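# Bridge three sticks over the blue disc on posts

## Task

Place all three sticks so that each one's axis, the line running from one end to the other, crosses above the blue disc painted on the table. When finished, no stick may be in contact with the table, and every post must remain at its original spot. Any number of the three arms may be used.

## Robot and tools

ROBOTS. There are three identical i2rt Big YAM arms: arm1, arm2 and arm3. Each has six joints, a right hand (index, middle and ring fingers plus a thumb, each digit with four hinges driven by separate motors) and a wrist camera. The room cameras are cam_high and cam_low. The wrist cameras are arm1_cam_wrist, arm2_cam_wrist and arm3_cam_wrist. Each wrist camera sits on a mast on the palm side and looks toward the index knuckle at roughly 45 degrees. The open hand blocks part of its view.

FRAME. Every pose uses one scene frame in metres. Its origin is on the floor and +z points up. The tabletops under the arms are at z=0.720. Each foot (base_link) faces along its own +x. arm1 foot: x=+0.620 y=+0.001 z=+0.818, quat_wxyz (+0.018,-0.002,+0.004,-1.000). arm2: x=-0.310 y=+0.538 z=+0.789, (+0.875,+0.000,+0.005,-0.485). arm3: x=-0.314 y=-0.531 z=+0.729, (+0.862,-0.004,+0.002,+0.506). The hand can reach about 1.06 m from the joint1 axis.

HAND POINT AXES. +z runs along the straight fingers toward the tips. +x runs across the palm, away from the thumb. +y points out of the palm face, which lies at y=-0.062. Straight fingertips end about 0.139 m beyond the knuckles, which are at z=-0.017. A mast at x +0.05 to +0.10, z -0.16 to -0.11, reaching out to y=+0.06, can collide with things. With joints 1, 5 and 6 at 0 and the hand level and pointing forward, the palm faces up and the thumb is on the right. Joint 6 alone cannot turn the palm fully downward.

TOOL move. Arguments: arm1, arm2, arm3 (one object per robot; any robot you omit gets no new command) and cameras.
- "joints": absolute targets keyed by joint name. joint1_rad -2.879..2.879 (turns about the foot, positive is counter-clockwise seen from above). joint2_rad 0..3.141 (shoulder; 0 means upper arm points back). joint3_rad 0..3.019 (elbow; 0 means folded). joint4_rad -1.692..1.57 (hand pitch; positive raises the fingers). joint5_rad -1.57..1.57 (sideways swing; positive is to the arm's right). joint6_rad -2.094..2.094 (roll; positive is clockwise seen from behind the hand).
- Hand keys: hand_index_/hand_middle_/hand_ring_ with mcp, abd, pip, dip, and hand_thumb_ with cmc, axl, mcp, ipl. Each runs -1..1, scaled linearly between the hinge's two stops; moving toward -1 generally curls or closes. Straight positions: finger mcp +0.75, abd 0.00, pip +0.58, dip +0.70. Thumb: cmc +0.71, axl +0.68, mcp +0.23, ipl +0.17. Thumb cmc toward -1 brings the thumb round in front of the palm.
- hand_current_limit -1..1 maps to 0..550 mA and is a setting shared by all motors. hand_speed -0.96..1 sets set-point speed to (n+1)/2 of 8.5 rad/s. Starting values are -0.6 for speed and +0.4 for the current limit. Any hand key you leave out keeps its current goal. Sending the measured position instead loosens a grip.
- "target": [x, y, z, qw, qx, qy, qz], an absolute hand-point pose in the scene frame, in metres. The hand moves in a straight line toward it from the current hand_target. When target is used, joints may contain only hand keys.
- "speed": 0.002..0.5 m/s, default 0.25; rotation is capped at twice this value in rad/s. Only valid together with target.
- "min_time_s": 0.1..8 s, a lower bound on the duration of that robot's joint motions.
- cameras: list drawn from the five names or "all". An empty list returns no images. If omitted, no images come back after an action, but a call with no action returns all cameras plus the full state and the scene number.

Motions start together. All hand paths in one call finish together, paced by the slowest one, and each lasts 0.5 to 10 s. A single action is capped at 15 s. Paths ignore obstacles and other arms. Hands lag, drift and often stop a centimetre or more away from the goal, and they can overshoot the set speed when an arm is nearly straight. Joint-space moves may swing widely.

TOOL wait: seconds 0..10, plus optional cameras. It commands nothing and returns the state.
TOOL zoom_image: camera (one name) and region [x0,y0,x1,y1] in pixels of that camera's newest image, at most 504 by 504.
TOOL finished_scene: scene, the current scene's number. This cannot be undone. Call it only once the sticks stay in place without help.

RESULTS. The "move" line lists each robot that received a motion: "done", or its worst status. joint_status and hand_status words:
- off_target: stopped short and may still be pushing.
- time_out: the joint holds a nearby target and keeps pushing. Send its reported position to relieve it.
- not_followed: the safety check withheld the targets, reported as "joint command not followed" or "pose unreachable". The robot may keep retrying.
- limit_stop_at_motor_heat: resend the target.
- on_its_own: motion you did not command; "held at" shows the target, not the measurement.
- hand_state gives one word per motor: moving, goal, blocked or overload.
- <motor>_current_ma: positive pushes the hinge toward -1.
- Joint velocities are in rad/s; "within noise" means the arm is still.
- Joint torques include gravity and offsets, and entries 3 and 4 wrap at ±28 N m.
- A robot shown "as last shown" was not commanded and repeats its old values.
- The "pictures" line gives image order; images can be slightly older than the state.
- MOTOR HOT appears at 85 °C. At 100 °C the arm drops (OVER-TEMPERATURE FAULT) for 30-60 s or longer.

AVOID. Do not let two robots press on each other, including a hand closing on another hand's fingers. The clearance check can react too late and lets hands and cameras touch. Arms do not stop on contact; they keep pushing. Avoid long stretched-out holds or pushing toward unreachable poses, since both cause heating. A motor drawing 495 mA or more for 5 s shuts down for 10 s. Do not drop sticks, slam or hit the posts or table, or knock anything out of the work area, since that ends the scene. Loose objects may occasionally get nudged. An invalid key invalidates that call. If a call is refused or a stop interrupts it, the later move, wait and finished_scene calls in the same reply are skipped.

Each tool is called as name(argument=value, ...) on one line, values as JSON.

## Session

move()

Scene clock: 0.00 s.
Joint torques (N m): no reading
Motor temperatures (°C): arm1=[25 31 25 28 28 25] | arm2=[31 27 28 26 26 29] | arm3=[30 29 31 27 25 26]
Heat: arm1: hottest joint2_rad 31 °C; arm2: hottest joint1_rad 31 °C; arm3: hottest joint3_rad 31 °C.
Joint velocities: within noise
arm1.joint_positions: joint1_rad=-0.146 joint2_rad=+0.634 joint3_rad=+1.457 joint4_rad=-1.309 joint5_rad=+0.033 joint6_rad=+1.124 hand_index_mcp=+0.753 hand_index_abd=+0.000 hand_index_pip=+0.577 hand_index_dip=+0.696 hand_middle_mcp=+0.753 hand_middle_abd=+0.000 hand_middle_pip=+0.577 hand_middle_dip=+0.696 hand_ring_mcp=+0.753 hand_ring_abd=+0.000 hand_ring_pip=+0.577 hand_ring_dip=+0.696 hand_thumb_cmc=+0.714 hand_thumb_axl=+0.677 hand_thumb_mcp=+0.226 hand_thumb_ipl=+0.168 hand_current_limit=+0.400 hand_speed=-0.600
arm1.joint_status: not commanded
arm1.hand_state: goal,goal,goal,goal,goal,goal,goal,goal,goal,goal,goal,goal,goal,goal,goal,goal
arm1.index_mcp_current_ma: 0
arm1.index_abd_current_ma: 0
arm1.index_pip_current_ma: 0
arm1.index_dip_current_ma: 0
arm1.middle_mcp_current_ma: 0
arm1.middle_abd_current_ma: 0
arm1.middle_pip_current_ma: 0
arm1.middle_dip_current_ma: 0
arm1.ring_mcp_current_ma: 0
arm1.ring_abd_current_ma: 0
arm1.ring_pip_current_ma: 0
arm1.ring_dip_current_ma: 0
arm1.thumb_cmc_current_ma: 0
arm1.thumb_axl_current_ma: 0
arm1.thumb_mcp_current_ma: 0
arm1.thumb_ipl_current_ma: 0
arm1.hand_goal_index_mcp: 0.754
arm1.hand_goal_index_abd: 0.000
arm1.hand_goal_index_pip: 0.576
arm1.hand_goal_index_dip: 0.696
arm1.hand_goal_middle_mcp: 0.754
arm1.hand_goal_middle_abd: 0.000
arm1.hand_goal_middle_pip: 0.576
arm1.hand_goal_middle_dip: 0.696
arm1.hand_goal_ring_mcp: 0.754
arm1.hand_goal_ring_abd: 0.000
arm1.hand_goal_ring_pip: 0.576
arm1.hand_goal_ring_dip: 0.696
arm1.hand_goal_thumb_cmc: 0.714
arm1.hand_goal_thumb_axl: 0.678
arm1.hand_goal_thumb_mcp: 0.226
arm1.hand_goal_thumb_ipl: 0.168
arm1.hand: x=+0.3933 y=+0.1147 z=+1.4089 quat_wxyz=(+0.493, +0.137, -0.844, -0.159) (m; scene frame)
arm1.hand_target: x=+0.3969 y=+0.1142 z=+1.4191 quat_wxyz=(+0.503, +0.136, -0.838, -0.162) (m; scene frame)
arm1.hand_status: not commanded
arm2.joint_positions: joint1_rad=-0.236 joint2_rad=+0.633 joint3_rad=+1.346 joint4_rad=-1.359 joint5_rad=-0.103 joint6_rad=+1.070 hand_index_mcp=+0.753 hand_index_abd=+0.000 hand_index_pip=+0.577 hand_index_dip=+0.696 hand_middle_mcp=+0.753 hand_middle_abd=+0.000 hand_middle_pip=+0.577 hand_middle_dip=+0.696 hand_ring_mcp=+0.753 hand_ring_abd=+0.000 hand_ring_pip=+0.577 hand_ring_dip=+0.696 hand_thumb_cmc=+0.714 hand_thumb_axl=+0.677 hand_thumb_mcp=+0.226 hand_thumb_ipl=+0.168 hand_current_limit=+0.400 hand_speed=-0.600
arm2.joint_status: not commanded
arm2.hand_state: goal,goal,goal,goal,goal,goal,goal,goal,goal,goal,goal,goal,goal,goal,goal,goal
arm2.index_mcp_current_ma: 0
arm2.index_abd_current_ma: 0
arm2.index_pip_current_ma: 0
arm2.index_dip_current_ma: 0
arm2.middle_mcp_current_ma: 0
arm2.middle_abd_current_ma: 0
arm2.middle_pip_current_ma: 0
arm2.middle_dip_current_ma: 0
arm2.ring_mcp_current_ma: 0
arm2.ring_abd_current_ma: 0
arm2.ring_pip_current_ma: 0
arm2.ring_dip_current_ma: 0
arm2.thumb_cmc_current_ma: 0
arm2.thumb_axl_current_ma: 0
arm2.thumb_mcp_current_ma: 0
arm2.thumb_ipl_current_ma: 0
arm2.hand_goal_index_mcp: 0.754
arm2.hand_goal_index_abd: 0.000
arm2.hand_goal_index_pip: 0.576
arm2.hand_goal_index_dip: 0.696
arm2.hand_goal_middle_mcp: 0.754
arm2.hand_goal_middle_abd: 0.000
arm2.hand_goal_middle_pip: 0.576
arm2.hand_goal_middle_dip: 0.696
arm2.hand_goal_ring_mcp: 0.754
arm2.hand_goal_ring_abd: 0.000
arm2.hand_goal_ring_pip: 0.576
arm2.hand_goal_ring_dip: 0.696
arm2.hand_goal_thumb_cmc: 0.714
arm2.hand_goal_thumb_axl: 0.678
arm2.hand_goal_thumb_mcp: 0.226
arm2.hand_goal_thumb_ipl: 0.168
arm2.hand: x=-0.2867 y=+0.2657 z=+1.3096 quat_wxyz=(+0.312, +0.843, -0.304, +0.316) (m; scene frame)
arm2.hand_target: x=-0.2872 y=+0.2675 z=+1.3238 quat_wxyz=(+0.323, +0.836, -0.301, +0.325) (m; scene frame)
arm2.hand_status: not commanded
arm3.joint_positions: joint1_rad=-0.248 joint2_rad=+0.524 joint3_rad=+1.344 joint4_rad=-1.154 joint5_rad=+0.108 joint6_rad=+1.160 hand_index_mcp=+0.753 hand_index_abd=+0.000 hand_index_pip=+0.577 hand_index_dip=+0.696 hand_middle_mcp=+0.753 hand_middle_abd=+0.000 hand_middle_pip=+0.577 hand_middle_dip=+0.696 hand_ring_mcp=+0.753 hand_ring_abd=+0.000 hand_ring_pip=+0.577 hand_ring_dip=+0.696 hand_thumb_cmc=+0.714 hand_thumb_axl=+0.677 hand_thumb_mcp=+0.226 hand_thumb_ipl=+0.168 hand_current_limit=+0.400 hand_speed=-0.600
arm3.joint_status: not commanded
arm3.hand_state: goal,goal,goal,goal,goal,goal,goal,goal,goal,goal,goal,goal,goal,goal,goal,goal
arm3.index_mcp_current_ma: 0
arm3.index_abd_current_ma: 0
arm3.index_pip_current_ma: 0
arm3.index_dip_current_ma: 0
arm3.middle_mcp_current_ma: 0
arm3.middle_abd_current_ma: 0
arm3.middle_pip_current_ma: 0
arm3.middle_dip_current_ma: 0
arm3.ring_mcp_current_ma: 0
arm3.ring_abd_current_ma: 0
arm3.ring_pip_current_ma: 0
arm3.ring_dip_current_ma: 0
arm3.thumb_cmc_current_ma: 0
arm3.thumb_axl_current_ma: 0
arm3.thumb_mcp_current_ma: 0
arm3.thumb_ipl_current_ma: 0
arm3.hand_goal_index_mcp: 0.754
arm3.hand_goal_index_abd: 0.000
arm3.hand_goal_index_pip: 0.576
arm3.hand_goal_index_dip: 0.696
arm3.hand_goal_middle_mcp: 0.754
arm3.hand_goal_middle_abd: 0.000
arm3.hand_goal_middle_pip: 0.576
arm3.hand_goal_middle_dip: 0.696
arm3.hand_goal_ring_mcp: 0.754
arm3.hand_goal_ring_abd: 0.000
arm3.hand_goal_ring_pip: 0.576
arm3.hand_goal_ring_dip: 0.696
arm3.hand_goal_thumb_cmc: 0.714
arm3.hand_goal_thumb_axl: 0.678
arm3.hand_goal_thumb_mcp: 0.226
arm3.hand_goal_thumb_ipl: 0.168
arm3.hand: x=-0.0891 y=-0.4405 z=+1.3218 quat_wxyz=(-0.069, +0.684, +0.444, +0.575) (m; scene frame)
arm3.hand_target: x=-0.0923 y=-0.4439 z=+1.3317 quat_wxyz=(-0.072, +0.679, +0.440, +0.584) (m; scene frame)
arm3.hand_status: not commanded
pictures: arm1_cam_wrist, arm2_cam_wrist, arm3_cam_wrist, cam_high, cam_low
Images, in order (width x height): arm1_cam_wrist 672x504, arm2_cam_wrist 672x504, arm3_cam_wrist 672x504, cam_high 504x504, cam_low 504x504.

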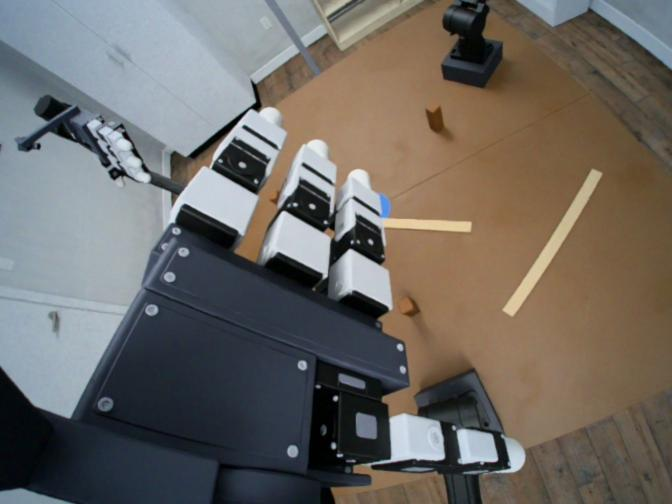

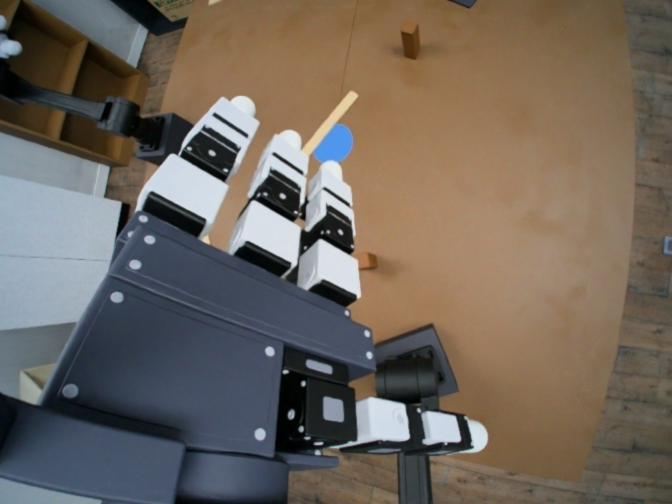

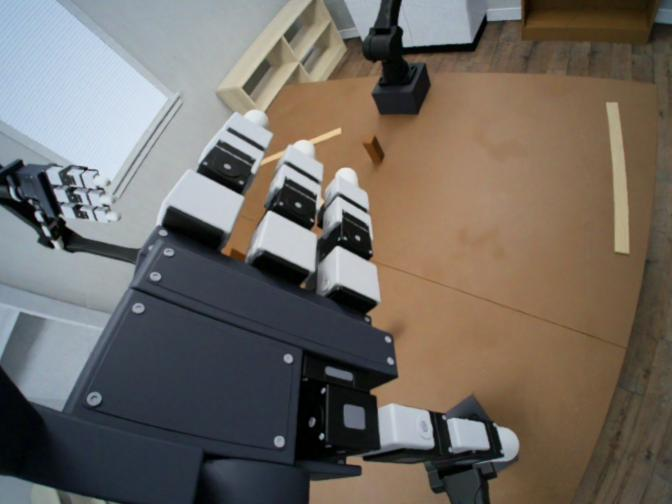

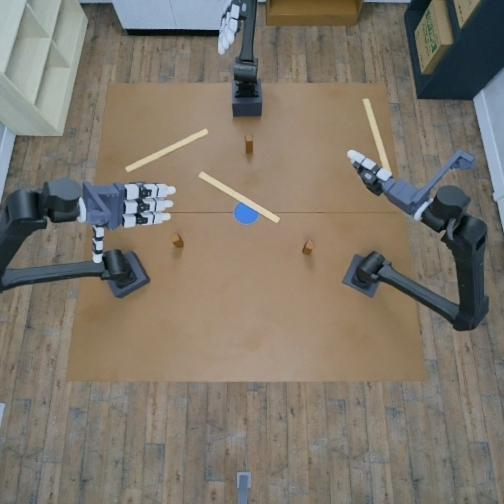

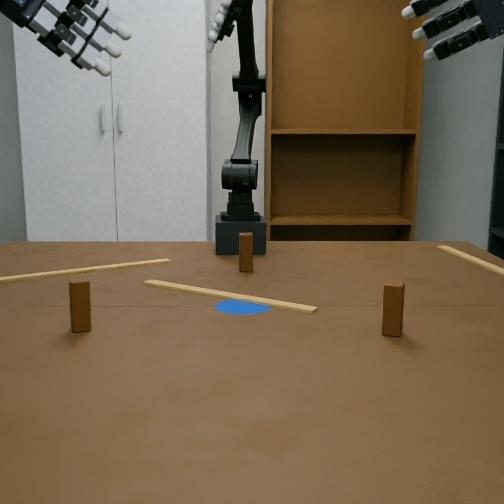

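zoom_image(camera="cam_low", region=[120, 220, 340, 350])

zoom_image(camera="cam_high", region=[90, 80, 410, 300])

zoom_image(camera="cam_low", region=[0, 230, 504, 350])

Scaled by 2.291 from the camera's 504x504 image, which has a finer 720x720 frame.

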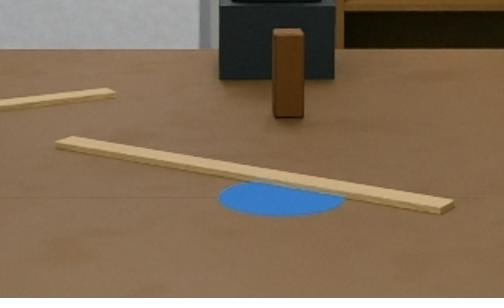

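Scaled by 1.575 from the camera's 504x504 image, which has a finer 720x720 frame.

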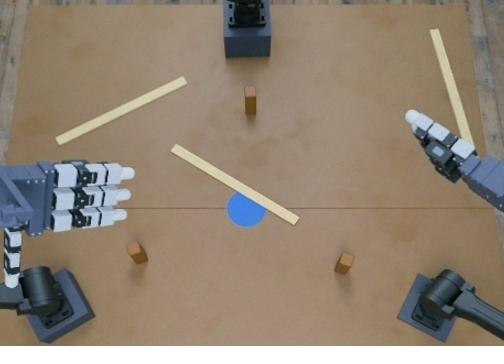

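Scaled by 1.000.

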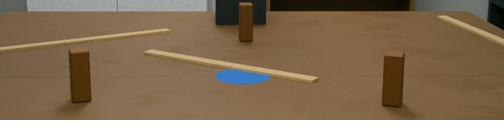

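zoom_image(camera="cam_high", region=[160, 120, 320, 280])

zoom_image(camera="cam_high", region=[100, 90, 260, 250])

zoom_image(camera="cam_high", region=[300, 60, 460, 220])

Scaled by 3.150 from the camera's 504x504 image, which has a finer 720x720 frame.

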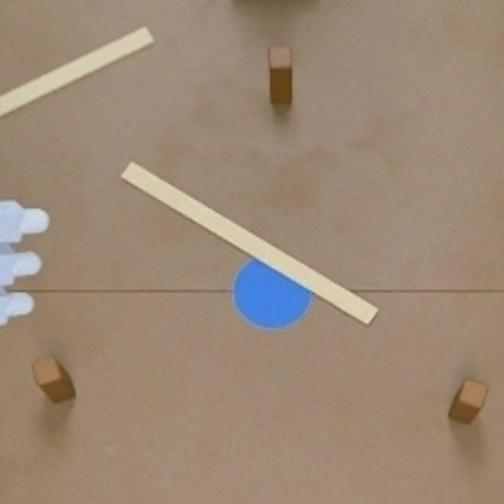

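Scaled by 3.150 from the camera's 504x504 image, which has a finer 720x720 frame.

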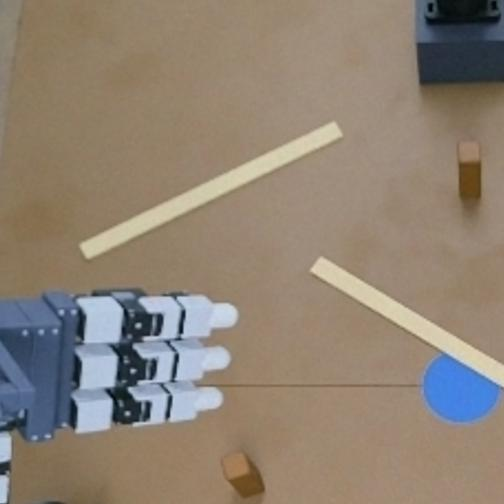

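Scaled by 3.150 from the camera's 504x504 image, which has a finer 720x720 frame.

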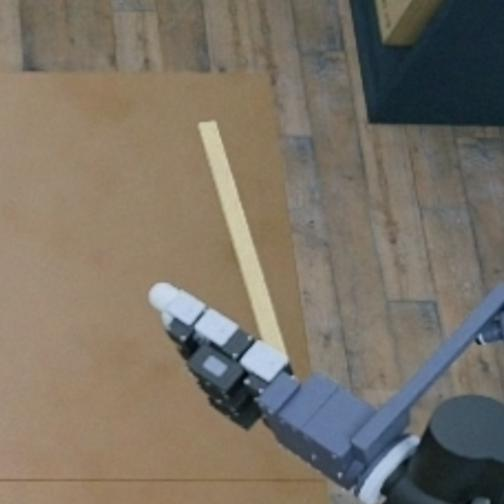

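move(arm1={"target": [0.3326, 0.414, 1.05, -0.0954, -0.2302, 0.8948, 0.3706], "speed": 0.2, "joints": {"hand_index_abd": 0.16, "hand_middle_abd": -0.16, "hand_ring_mcp": 0.068, "hand_ring_pip": -0.59, "hand_ring_dip": 0.26}}, cameras=["all"])

Scene clock: 576.13 s.
Joint torques (N m): arm1=[-0.5 -7.06 8.83 2.78 0.3 -0.07] | arm2=[-1.32 1.73 10.89 2.45 0.05 0.06] | arm3=[1.79 2.96 9.52 1.99 0.1 -0.07]
Motor temperatures (°C): arm1=[24 29 41 28 26 25] | arm2=[29 27 40 26 26 27] | arm3=[29 28 42 26 23 25]
Heat: arm1: hottest joint3_rad 41 °C; arm2: hottest joint3_rad 40 °C; arm3: hottest joint3_rad 42 °C.
move: arm1 done
Joint velocities: within noise
arm1.joint_positions: joint1_rad=-0.864 joint2_rad=+1.144 joint3_rad=+0.736 joint4_rad=-0.403 joint5_rad=+0.155 joint6_rad=+0.191 hand_index_mcp=+0.758 hand_index_abd=+0.160 hand_index_pip=+0.577 hand_index_dip=+0.696 hand_middle_mcp=+0.758 hand_middle_abd=-0.155 hand_middle_pip=+0.577 hand_middle_dip=+0.696 hand_ring_mcp=+0.084 hand_ring_abd=+0.001 hand_ring_pip=-0.586 hand_ring_dip=+0.262 hand_thumb_cmc=+0.718 hand_thumb_axl=+0.677 hand_thumb_mcp=+0.225 hand_thumb_ipl=+0.168 hand_current_limit=+0.400 hand_speed=-0.600
arm1.joint_status: all done
arm1.hand_state: goal,goal,goal,goal,goal,goal,goal,goal,goal,goal,goal,goal,goal,goal,goal,goal
arm1.index_mcp_current_ma: 7
arm1.index_abd_current_ma: 0
arm1.index_pip_current_ma: 1
arm1.index_dip_current_ma: 0
arm1.middle_mcp_current_ma: 8
arm1.middle_abd_current_ma: 7
arm1.middle_pip_current_ma: 1
arm1.middle_dip_current_ma: 0
arm1.ring_mcp_current_ma: 41
arm1.ring_abd_current_ma: 1
arm1.ring_pip_current_ma: 6
arm1.ring_dip_current_ma: 4
arm1.thumb_cmc_current_ma: 8
arm1.thumb_axl_current_ma: -1
arm1.thumb_mcp_current_ma: -3
arm1.thumb_ipl_current_ma: 0
arm1.hand_goal_index_mcp: 0.754
arm1.hand_goal_index_abd: 0.160
arm1.hand_goal_index_pip: 0.576
arm1.hand_goal_index_dip: 0.696
arm1.hand_goal_middle_mcp: 0.754
arm1.hand_goal_middle_abd: -0.160
arm1.hand_goal_middle_pip: 0.576
arm1.hand_goal_middle_dip: 0.696
arm1.hand_goal_ring_mcp: 0.068
arm1.hand_goal_ring_abd: 0.000
arm1.hand_goal_ring_pip: -0.590
arm1.hand_goal_ring_dip: 0.260
arm1.hand_goal_thumb_cmc: 0.714
arm1.hand_goal_thumb_axl: 0.678
arm1.hand_goal_thumb_mcp: 0.226
arm1.hand_goal_thumb_ipl: 0.168
arm1.hand: x=+0.3311 y=+0.4114 z=+1.0547 quat_wxyz=(+0.103, +0.224, -0.897, -0.367) (m; scene frame)
arm1.hand_target: x=+0.3323 y=+0.4137 z=+1.0506 quat_wxyz=(+0.100, +0.227, -0.895, -0.370) (m; scene frame)
arm1.hand_status: done (0.006 m and 1.2 deg from the pose sent, 0.471 m and 53.5 deg at the start)
arm2, arm3: as last shown
arm2.joint_positions: joint1_rad=-0.236 joint2_rad=+0.633 joint3_rad=+1.346 joint4_rad=-1.359 joint5_rad=-0.103 joint6_rad=+1.070 hand_index_mcp=+0.754 hand_index_abd=+0.000 hand_index_pip=+0.577 hand_index_dip=+0.696 hand_middle_mcp=+0.754 hand_middle_abd=+0.000 hand_middle_pip=+0.577 hand_middle_dip=+0.696 hand_ring_mcp=+0.754 hand_ring_abd=+0.000 hand_ring_pip=+0.577 hand_ring_dip=+0.696 hand_thumb_cmc=+0.714 hand_thumb_axl=+0.677 hand_thumb_mcp=+0.226 hand_thumb_ipl=+0.168 hand_current_limit=+0.400 hand_speed=-0.600
arm2.index_pip_current_ma: 1
arm2.middle_pip_current_ma: 1
arm2.ring_pip_current_ma: 1
arm2.thumb_axl_current_ma: -1
arm2.thumb_mcp_current_ma: -1
arm3.joint_positions: joint1_rad=-0.248 joint2_rad=+0.524 joint3_rad=+1.344 joint4_rad=-1.154 joint5_rad=+0.108 joint6_rad=+1.160 hand_index_mcp=+0.755 hand_index_abd=+0.001 hand_index_pip=+0.577 hand_index_dip=+0.696 hand_middle_mcp=+0.755 hand_middle_abd=+0.001 hand_middle_pip=+0.577 hand_middle_dip=+0.696 hand_ring_mcp=+0.755 hand_ring_abd=+0.001 hand_ring_pip=+0.577 hand_ring_dip=+0.696 hand_thumb_cmc=+0.715 hand_thumb_axl=+0.677 hand_thumb_mcp=+0.226 hand_thumb_ipl=+0.168 hand_current_limit=+0.400 hand_speed=-0.600
arm3.index_mcp_current_ma: 1
arm3.middle_mcp_current_ma: 1
arm3.ring_mcp_current_ma: 1
pictures: arm1_cam_wrist, arm2_cam_wrist, arm3_cam_wrist, cam_high, cam_low
Images, in order (width x height): arm1_cam_wrist 672x504, arm2_cam_wrist 672x504, arm3_cam_wrist 672x504, cam_high 504x504, cam_low 504x504.

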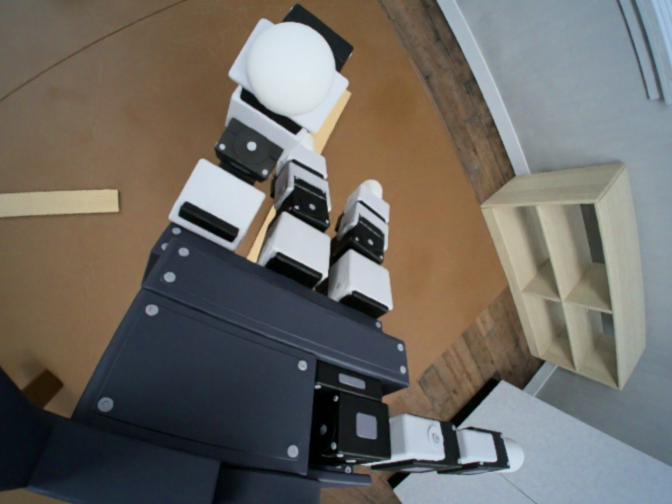

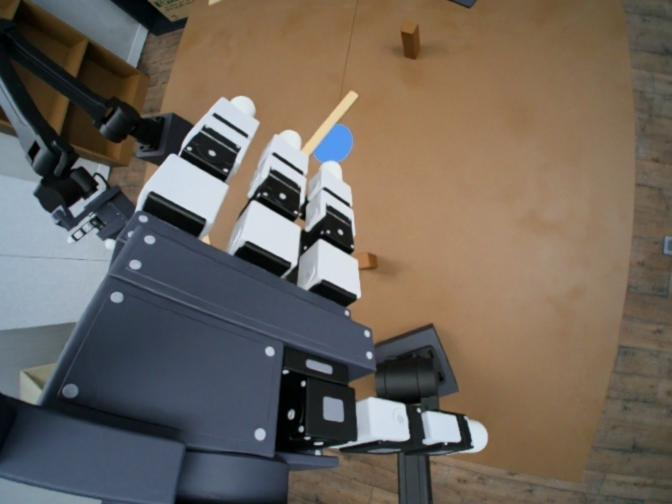

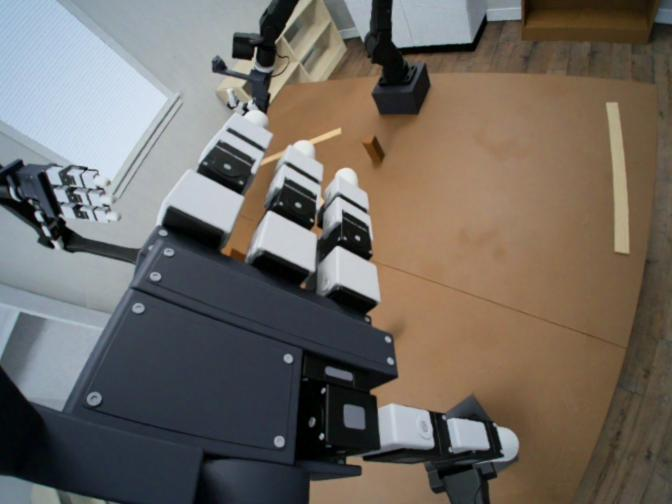

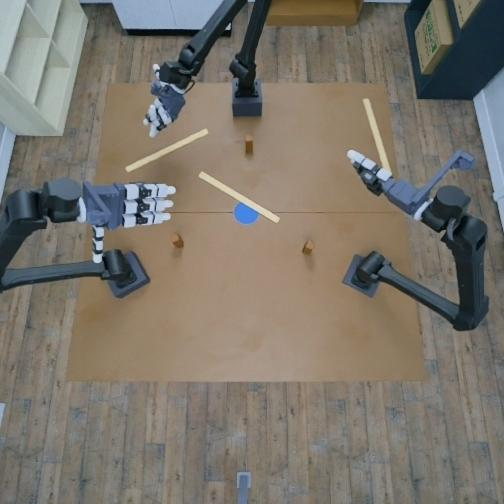

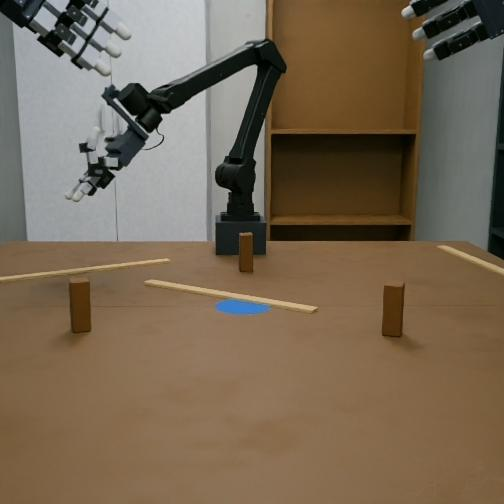

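move(arm1={"target": [0.3326, 0.414, 0.94, -0.0954, -0.2302, 0.8948, 0.3706], "speed": 0.2, "joints": {"hand_ring_mcp": 0.754, "hand_ring_pip": 0.576, "hand_ring_dip": 0.696, "hand_ring_abd": -0.25}}, cameras=["arm1_cam_wrist", "cam_high", "cam_low"])

zoom_image(camera="cam_high", region=[110, 60, 250, 200])

zoom_image(camera="arm1_cam_wrist", region=[200, 50, 500, 300])

Scene clock: 584.47 s.
Joint torques (N m): arm1=[-0.09 -8 6.99 2.66 0.34 -0.08] | arm2=[-1.38 1.55 10.88 2.41 0.04 0.06] | arm3=[1.44 3.78 9.57 2.04 0.12 -0.07]
Motor temperatures (°C): arm1=[24 29 40 28 26 25] | arm2=[29 27 40 26 26 27] | arm3=[28 28 42 26 23 25]
Heat: arm1: hottest joint3_rad 40 °C; arm2: hottest joint3_rad 40 °C; arm3: hottest joint3_rad 42 °C.
move: arm1 done
Joint velocities: within noise
arm1.joint_positions: joint1_rad=-0.864 joint2_rad=+1.368 joint3_rad=+0.568 joint4_rad=-0.013 joint5_rad=+0.160 joint6_rad=+0.184 hand_index_mcp=+0.758 hand_index_abd=+0.160 hand_index_pip=+0.577 hand_index_dip=+0.696 hand_middle_mcp=+0.758 hand_middle_abd=-0.156 hand_middle_pip=+0.577 hand_middle_dip=+0.696 hand_ring_mcp=+0.759 hand_ring_abd=-0.247 hand_ring_pip=+0.575 hand_ring_dip=+0.694 hand_thumb_cmc=+0.719 hand_thumb_axl=+0.677 hand_thumb_mcp=+0.225 hand_thumb_ipl=+0.168 hand_current_limit=+0.400 hand_speed=-0.600
arm1.joint_status: all done
arm1.hand_state: goal,goal,goal,goal,goal,goal,goal,goal,goal,goal,goal,goal,goal,goal,goal,goal
arm1.index_mcp_current_ma: 8
arm1.index_abd_current_ma: 0
arm1.index_pip_current_ma: 1
arm1.index_dip_current_ma: 0
arm1.middle_mcp_current_ma: 9
arm1.middle_abd_current_ma: 7
arm1.middle_pip_current_ma: 1
arm1.middle_dip_current_ma: 0
arm1.ring_mcp_current_ma: 10
arm1.ring_abd_current_ma: 5
arm1.ring_pip_current_ma: -2
arm1.ring_dip_current_ma: -3
arm1.thumb_cmc_current_ma: 9
arm1.thumb_axl_current_ma: -1
arm1.thumb_mcp_current_ma: -3
arm1.thumb_ipl_current_ma: 0
arm1.hand_goal_index_mcp: 0.754
arm1.hand_goal_index_abd: 0.160
arm1.hand_goal_index_pip: 0.576
arm1.hand_goal_index_dip: 0.696
arm1.hand_goal_middle_mcp: 0.754
arm1.hand_goal_middle_abd: -0.160
arm1.hand_goal_middle_pip: 0.576
arm1.hand_goal_middle_dip: 0.696
arm1.hand_goal_ring_mcp: 0.754
arm1.hand_goal_ring_abd: -0.250
arm1.hand_goal_ring_pip: 0.576
arm1.hand_goal_ring_dip: 0.696
arm1.hand_goal_thumb_cmc: 0.714
arm1.hand_goal_thumb_axl: 0.678
arm1.hand_goal_thumb_mcp: 0.226
arm1.hand_goal_thumb_ipl: 0.168
arm1.hand: x=+0.3304 y=+0.4128 z=+0.9440 quat_wxyz=(+0.099, +0.227, -0.897, -0.367) (m; scene frame)
arm1.hand_target: x=+0.3327 y=+0.4138 z=+0.9397 quat_wxyz=(+0.095, +0.230, -0.895, -0.370) (m; scene frame)
arm1.hand_status: done (0.005 m and 0.7 deg from the pose sent, 0.115 m and 1.2 deg at the start)
arm2, arm3: as last shown
pictures: arm1_cam_wrist, cam_high, cam_low
Images, in order (width x height): arm1_cam_wrist 672x504, cam_high 504x504, cam_low 504x504.

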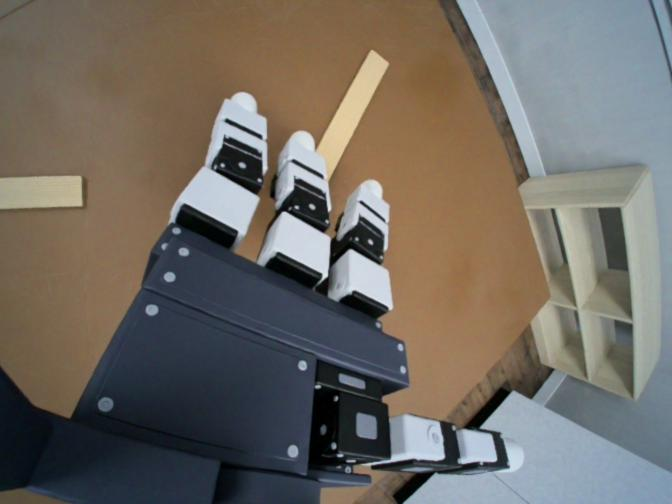

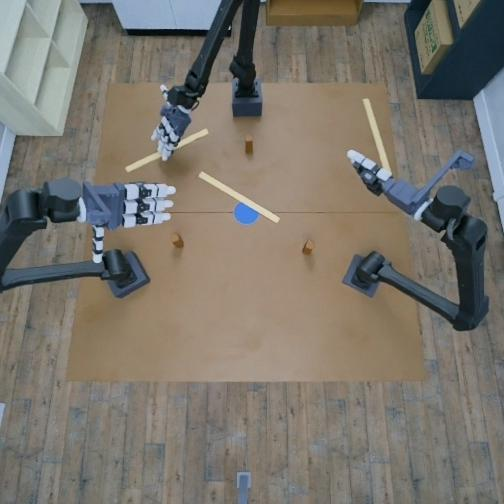

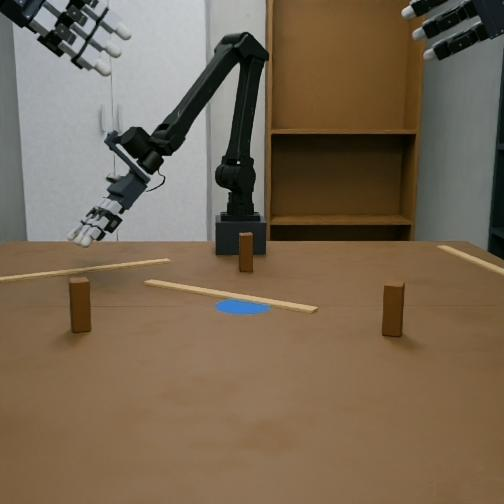

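Scaled by 3.600 from the camera's 504x504 image, which has a finer 720x720 frame.

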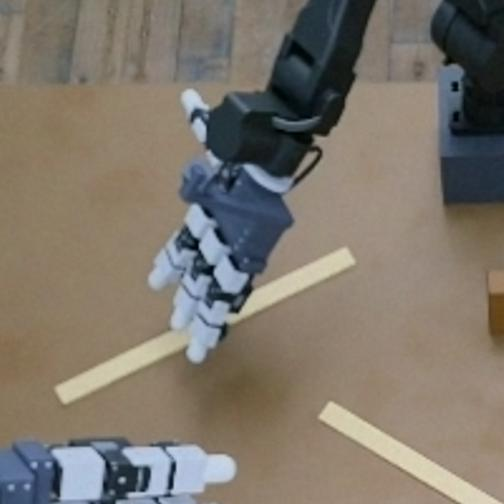

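Scaled by 1.680 from the camera's 672x504 image, which has a finer 960x720 frame.

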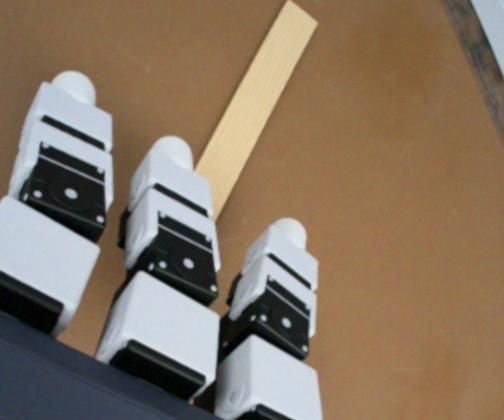

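move(arm1={"target": [0.3403, 0.4067, 0.8889, -0.0954, -0.2302, 0.8948, 0.3706], "speed": 0.15}, cameras=["arm1_cam_wrist", "cam_high", "cam_low"])

zoom_image(camera="cam_high", region=[110, 60, 250, 200])

zoom_image(camera="cam_low", region=[0, 170, 200, 300])

Scene clock: 604.50 s.
Joint torques (N m): arm1=[-0.26 -8.23 5.65 2.86 0.28 -0.08] | arm2=[-1.55 1.55 10.86 2.43 0.04 0.06] | arm3=[1.73 3.72 9.37 2 0.14 -0.08]
Motor temperatures (°C): arm1=[24 29 38 28 26 25] | arm2=[29 27 40 26 26 27] | arm3=[28 28 42 26 23 25]
Heat: arm1: hottest joint3_rad 38 °C; arm2: hottest joint3_rad 40 °C; arm3: hottest joint3_rad 42 °C.
move: arm1 done
Joint velocities: within noise
arm1.joint_positions: joint1_rad=-0.864 joint2_rad=+1.504 joint3_rad=+0.495 joint4_rad=+0.199 joint5_rad=+0.160 joint6_rad=+0.182 hand_index_mcp=+0.758 hand_index_abd=+0.160 hand_index_pip=+0.577 hand_index_dip=+0.696 hand_middle_mcp=+0.759 hand_middle_abd=-0.156 hand_middle_pip=+0.577 hand_middle_dip=+0.696 hand_ring_mcp=+0.759 hand_ring_abd=-0.247 hand_ring_pip=+0.575 hand_ring_dip=+0.694 hand_thumb_cmc=+0.719 hand_thumb_axl=+0.677 hand_thumb_mcp=+0.225 hand_thumb_ipl=+0.168 hand_current_limit=+0.400 hand_speed=-0.600
arm1.joint_status: not commanded
arm1.hand_state: goal,goal,goal,goal,goal,goal,goal,goal,goal,goal,goal,goal,goal,goal,goal,goal
arm1.index_mcp_current_ma: 8
arm1.index_abd_current_ma: 0
arm1.index_pip_current_ma: 1
arm1.index_dip_current_ma: 0
arm1.middle_mcp_current_ma: 9
arm1.middle_abd_current_ma: 7
arm1.middle_pip_current_ma: 1
arm1.middle_dip_current_ma: 0
arm1.ring_mcp_current_ma: 10
arm1.ring_abd_current_ma: 5
arm1.ring_pip_current_ma: -1
arm1.ring_dip_current_ma: -3
arm1.thumb_cmc_current_ma: 9
arm1.thumb_axl_current_ma: -1
arm1.thumb_mcp_current_ma: -3
arm1.thumb_ipl_current_ma: 0
arm1.hand_goal_index_mcp: 0.754
arm1.hand_goal_index_abd: 0.160
arm1.hand_goal_index_pip: 0.576
arm1.hand_goal_index_dip: 0.696
arm1.hand_goal_middle_mcp: 0.754
arm1.hand_goal_middle_abd: -0.160
arm1.hand_goal_middle_pip: 0.576
arm1.hand_goal_middle_dip: 0.696
arm1.hand_goal_ring_mcp: 0.754
arm1.hand_goal_ring_abd: -0.250
arm1.hand_goal_ring_pip: 0.576
arm1.hand_goal_ring_dip: 0.696
arm1.hand_goal_thumb_cmc: 0.714
arm1.hand_goal_thumb_axl: 0.678
arm1.hand_goal_thumb_mcp: 0.226
arm1.hand_goal_thumb_ipl: 0.168
arm1.hand: x=+0.3369 y=+0.4058 z=+0.8929 quat_wxyz=(+0.099, +0.228, -0.896, -0.368) (m; scene frame)
arm1.hand_target: x=+0.3401 y=+0.4066 z=+0.8891 quat_wxyz=(+0.095, +0.230, -0.895, -0.371) (m; scene frame)
arm1.hand_status: done (0.005 m and 0.6 deg from the pose sent, 0.056 m and 0.7 deg at the start)
arm2, arm3: as last shown
pictures: arm1_cam_wrist, cam_high, cam_low
Images, in order (width x height): arm1_cam_wrist 672x504, cam_high 504x504, cam_low 504x504.

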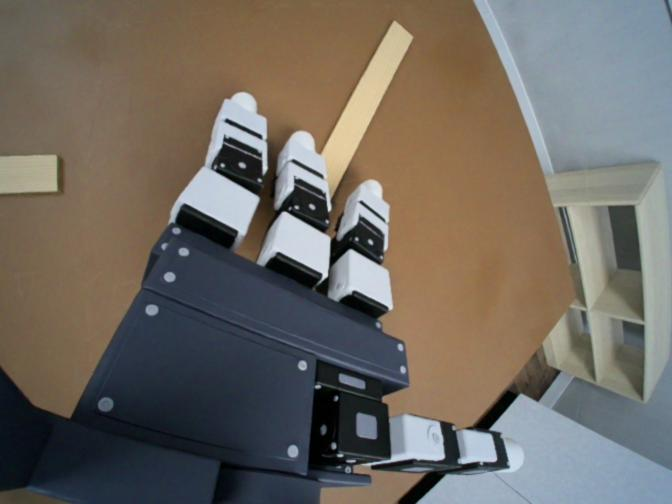

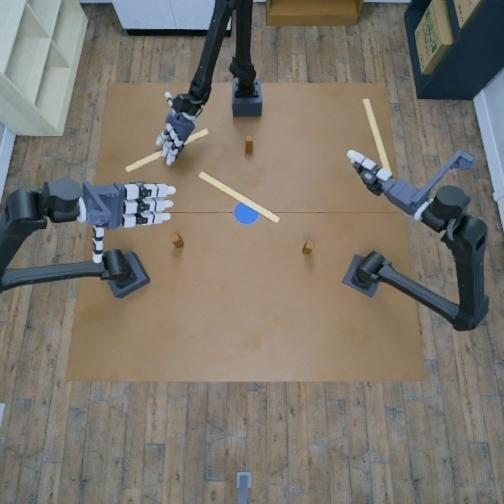

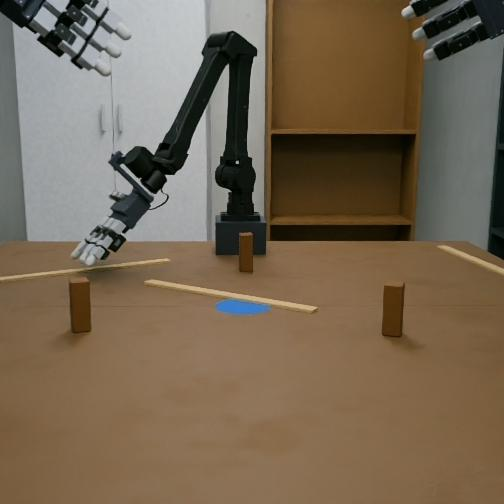

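Scaled by 3.600 from the camera's 504x504 image, which has a finer 720x720 frame.

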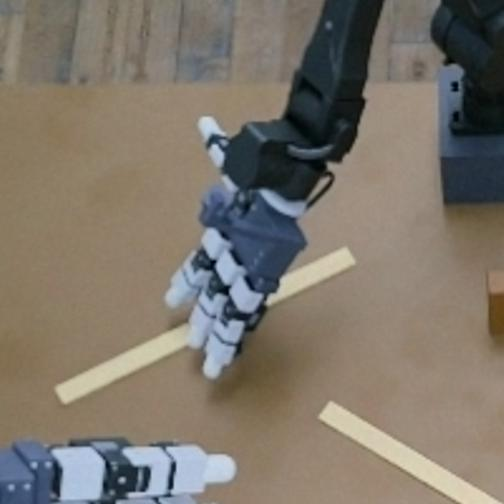

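Scaled by 2.520 from the camera's 504x504 image, which has a finer 720x720 frame.

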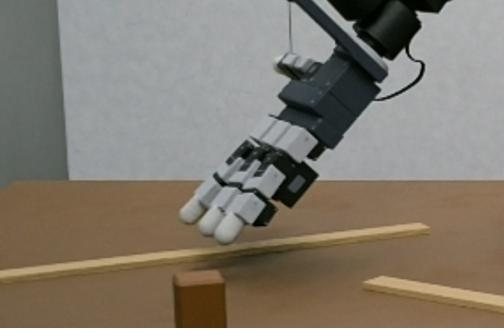

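move(arm1={"target": [0.343, 0.408, 0.868, -0.0954, -0.2302, 0.8948, 0.3706], "speed": 0.1}, cameras=["arm1_cam_wrist", "cam_high", "cam_low"])

zoom_image(camera="cam_low", region=[50, 200, 150, 300])

zoom_image(camera="arm1_cam_wrist", region=[200, 50, 500, 300])

Scene clock: 617.27 s.
Joint torques (N m): arm1=[-0.21 -8.64 4.94 2.8 0.14 -0.07] | arm2=[-1.44 1.61 10.88 2.43 0.05 0.06] | arm3=[1.32 3.6 9.58 1.96 0.14 -0.08]
Motor temperatures (°C): arm1=[24 29 37 28 26 25] | arm2=[29 27 40 26 26 27] | arm3=[28 28 42 26 23 25]
Heat: arm1: hottest joint3_rad 37 °C; arm2: hottest joint3_rad 40 °C; arm3: hottest joint3_rad 42 °C.
move: arm1 done
Joint velocities: within noise
arm1.joint_positions: joint1_rad=-0.873 joint2_rad=+1.579 joint3_rad=+0.483 joint4_rad=+0.288 joint5_rad=+0.157 joint6_rad=+0.176 hand_index_mcp=+0.758 hand_index_abd=+0.160 hand_index_pip=+0.577 hand_index_dip=+0.696 hand_middle_mcp=+0.759 hand_middle_abd=-0.156 hand_middle_pip=+0.577 hand_middle_dip=+0.696 hand_ring_mcp=+0.759 hand_ring_abd=-0.247 hand_ring_pip=+0.575 hand_ring_dip=+0.694 hand_thumb_cmc=+0.719 hand_thumb_axl=+0.677 hand_thumb_mcp=+0.225 hand_thumb_ipl=+0.168 hand_current_limit=+0.400 hand_speed=-0.600
arm1.joint_status: not commanded
arm1.hand_state: goal,goal,goal,goal,goal,goal,goal,goal,goal,goal,goal,goal,goal,goal,goal,goal
arm1.index_mcp_current_ma: 8
arm1.index_abd_current_ma: 0
arm1.index_pip_current_ma: 1
arm1.index_dip_current_ma: 0
arm1.middle_mcp_current_ma: 9
arm1.middle_abd_current_ma: 7
arm1.middle_pip_current_ma: 1
arm1.middle_dip_current_ma: 0
arm1.ring_mcp_current_ma: 10
arm1.ring_abd_current_ma: 5
arm1.ring_pip_current_ma: -1
arm1.ring_dip_current_ma: -3
arm1.thumb_cmc_current_ma: 9
arm1.thumb_axl_current_ma: -1
arm1.thumb_mcp_current_ma: -3
arm1.thumb_ipl_current_ma: 0
arm1.hand_goal_index_mcp: 0.754
arm1.hand_goal_index_abd: 0.160
arm1.hand_goal_index_pip: 0.576
arm1.hand_goal_index_dip: 0.696
arm1.hand_goal_middle_mcp: 0.754
arm1.hand_goal_middle_abd: -0.160
arm1.hand_goal_middle_pip: 0.576
arm1.hand_goal_middle_dip: 0.696
arm1.hand_goal_ring_mcp: 0.754
arm1.hand_goal_ring_abd: -0.250
arm1.hand_goal_ring_pip: 0.576
arm1.hand_goal_ring_dip: 0.696
arm1.hand_goal_thumb_cmc: 0.714
arm1.hand_goal_thumb_axl: 0.678
arm1.hand_goal_thumb_mcp: 0.226
arm1.hand_goal_thumb_ipl: 0.168
arm1.hand: x=+0.3395 y=+0.4084 z=+0.8731 quat_wxyz=(+0.099, +0.226, -0.896, -0.370) (m; scene frame)
arm1.hand_target: x=+0.3431 y=+0.4080 z=+0.8680 quat_wxyz=(+0.095, +0.230, -0.895, -0.370) (m; scene frame)
arm1.hand_status: done (0.006 m and 0.6 deg from the pose sent, 0.026 m and 0.6 deg at the start)
arm2, arm3: as last shown
pictures: arm1_cam_wrist, cam_high, cam_low
Images, in order (width x height): arm1_cam_wrist 672x504, cam_high 504x504, cam_low 504x504.

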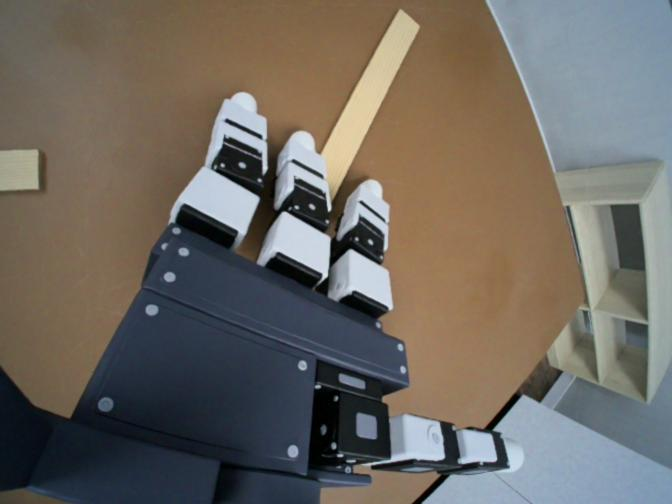

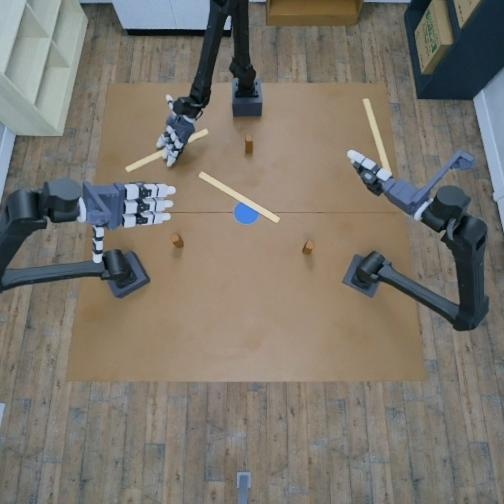

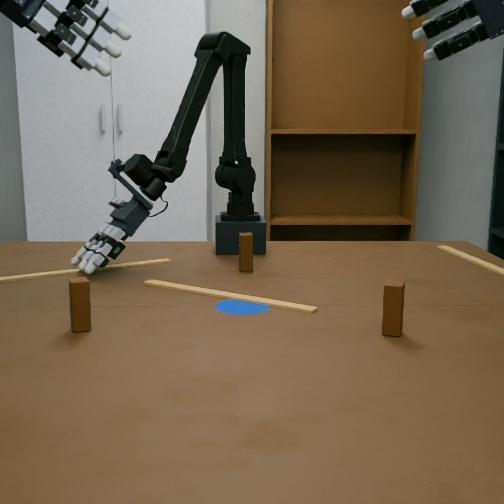

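Scaled by 5.040 from the camera's 504x504 image, which has a finer 720x720 frame.

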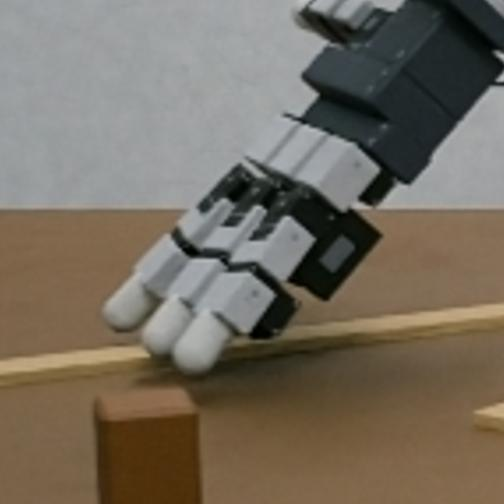

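Scaled by 1.680 from the camera's 672x504 image, which has a finer 960x720 frame.

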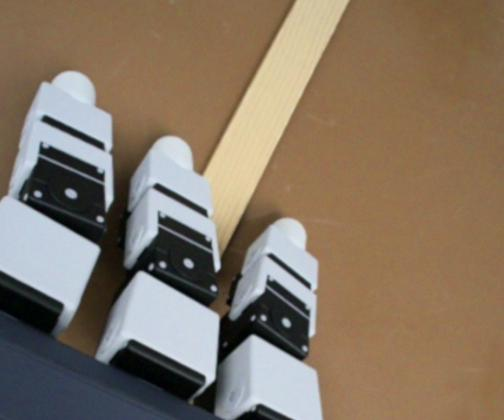

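move(arm1={"target": [0.3445, 0.407, 0.857, -0.0954, -0.2302, 0.8948, 0.3706], "speed": 0.1}, cameras=["arm1_cam_wrist", "cam_low"])

zoom_image(camera="cam_low", region=[50, 200, 150, 300])

Scene clock: 622.17 s.
Joint torques (N m): arm1=[-0.21 -8.35 4.6 2.85 0.13 -0.08] | arm2=[-1.44 1.55 10.92 2.4 0.04 0.07] | arm3=[1.96 3.78 9.65 2.17 0.13 -0.1]
Motor temperatures (°C): arm1=[24 29 36 28 26 25] | arm2=[29 27 40 26 26 27] | arm3=[28 28 42 26 23 25]
Heat: arm1: hottest joint3_rad 36 °C; arm2: hottest joint3_rad 40 °C; arm3: hottest joint3_rad 42 °C.
move: arm1 done
Joint velocities: within noise
arm1.joint_positions: joint1_rad=-0.874 joint2_rad=+1.612 joint3_rad=+0.475 joint4_rad=+0.337 joint5_rad=+0.157 joint6_rad=+0.174 hand_index_mcp=+0.759 hand_index_abd=+0.160 hand_index_pip=+0.576 hand_index_dip=+0.696 hand_middle_mcp=+0.759 hand_middle_abd=-0.156 hand_middle_pip=+0.577 hand_middle_dip=+0.696 hand_ring_mcp=+0.759 hand_ring_abd=-0.247 hand_ring_pip=+0.575 hand_ring_dip=+0.694 hand_thumb_cmc=+0.719 hand_thumb_axl=+0.677 hand_thumb_mcp=+0.225 hand_thumb_ipl=+0.168 hand_current_limit=+0.400 hand_speed=-0.600
arm1.joint_status: not commanded
arm1.hand_state: goal,goal,goal,goal,goal,goal,goal,goal,goal,goal,goal,goal,goal,goal,goal,goal
arm1.index_mcp_current_ma: 9
arm1.index_abd_current_ma: 0
arm1.index_pip_current_ma: 0
arm1.index_dip_current_ma: 0
arm1.middle_mcp_current_ma: 9
arm1.middle_abd_current_ma: 7
arm1.middle_pip_current_ma: 1
arm1.middle_dip_current_ma: 0
arm1.ring_mcp_current_ma: 10
arm1.ring_abd_current_ma: 5
arm1.ring_pip_current_ma: -1
arm1.ring_dip_current_ma: -3
arm1.thumb_cmc_current_ma: 10
arm1.thumb_axl_current_ma: -1
arm1.thumb_mcp_current_ma: -3
arm1.thumb_ipl_current_ma: 0
arm1.hand_goal_index_mcp: 0.754
arm1.hand_goal_index_abd: 0.160
arm1.hand_goal_index_pip: 0.576
arm1.hand_goal_index_dip: 0.696
arm1.hand_goal_middle_mcp: 0.754
arm1.hand_goal_middle_abd: -0.160
arm1.hand_goal_middle_pip: 0.576
arm1.hand_goal_middle_dip: 0.696
arm1.hand_goal_ring_mcp: 0.754
arm1.hand_goal_ring_abd: -0.250
arm1.hand_goal_ring_pip: 0.576
arm1.hand_goal_ring_dip: 0.696
arm1.hand_goal_thumb_cmc: 0.714
arm1.hand_goal_thumb_axl: 0.678
arm1.hand_goal_thumb_mcp: 0.226
arm1.hand_goal_thumb_ipl: 0.168
arm1.hand: x=+0.3402 y=+0.4079 z=+0.8650 quat_wxyz=(+0.100, +0.226, -0.894, -0.373) (m; scene frame)
arm1.hand_target: x=+0.3445 y=+0.4069 z=+0.8574 quat_wxyz=(+0.095, +0.230, -0.895, -0.371) (m; scene frame)
arm1.hand_status: done (0.009 m and 0.7 deg from the pose sent, 0.017 m and 0.6 deg at the start)
arm2, arm3: as last shown
pictures: arm1_cam_wrist, cam_low
Images, in order (width x height): arm1_cam_wrist 672x504, cam_low 504x504.

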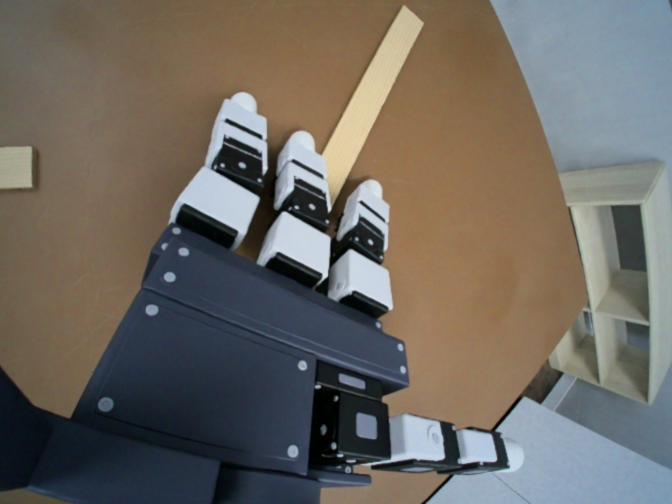

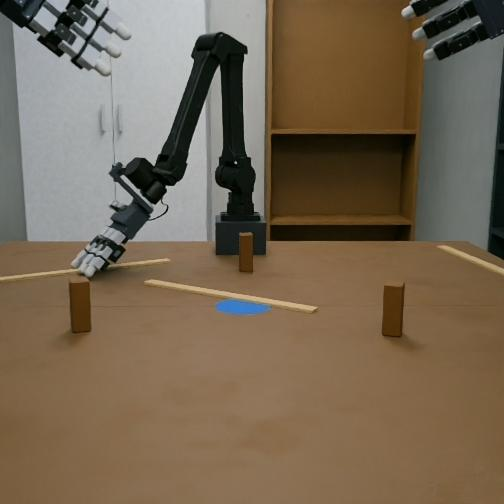

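Scaled by 5.040 from the camera's 504x504 image, which has a finer 720x720 frame.

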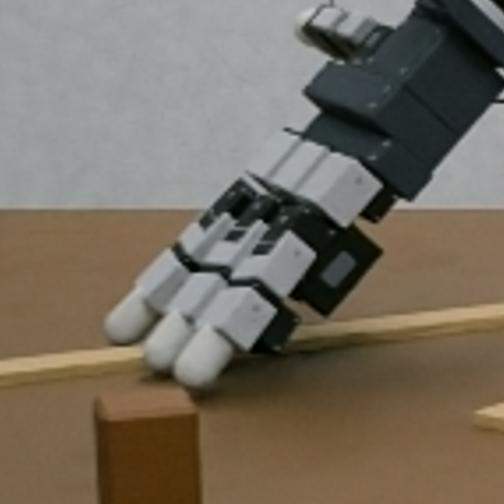

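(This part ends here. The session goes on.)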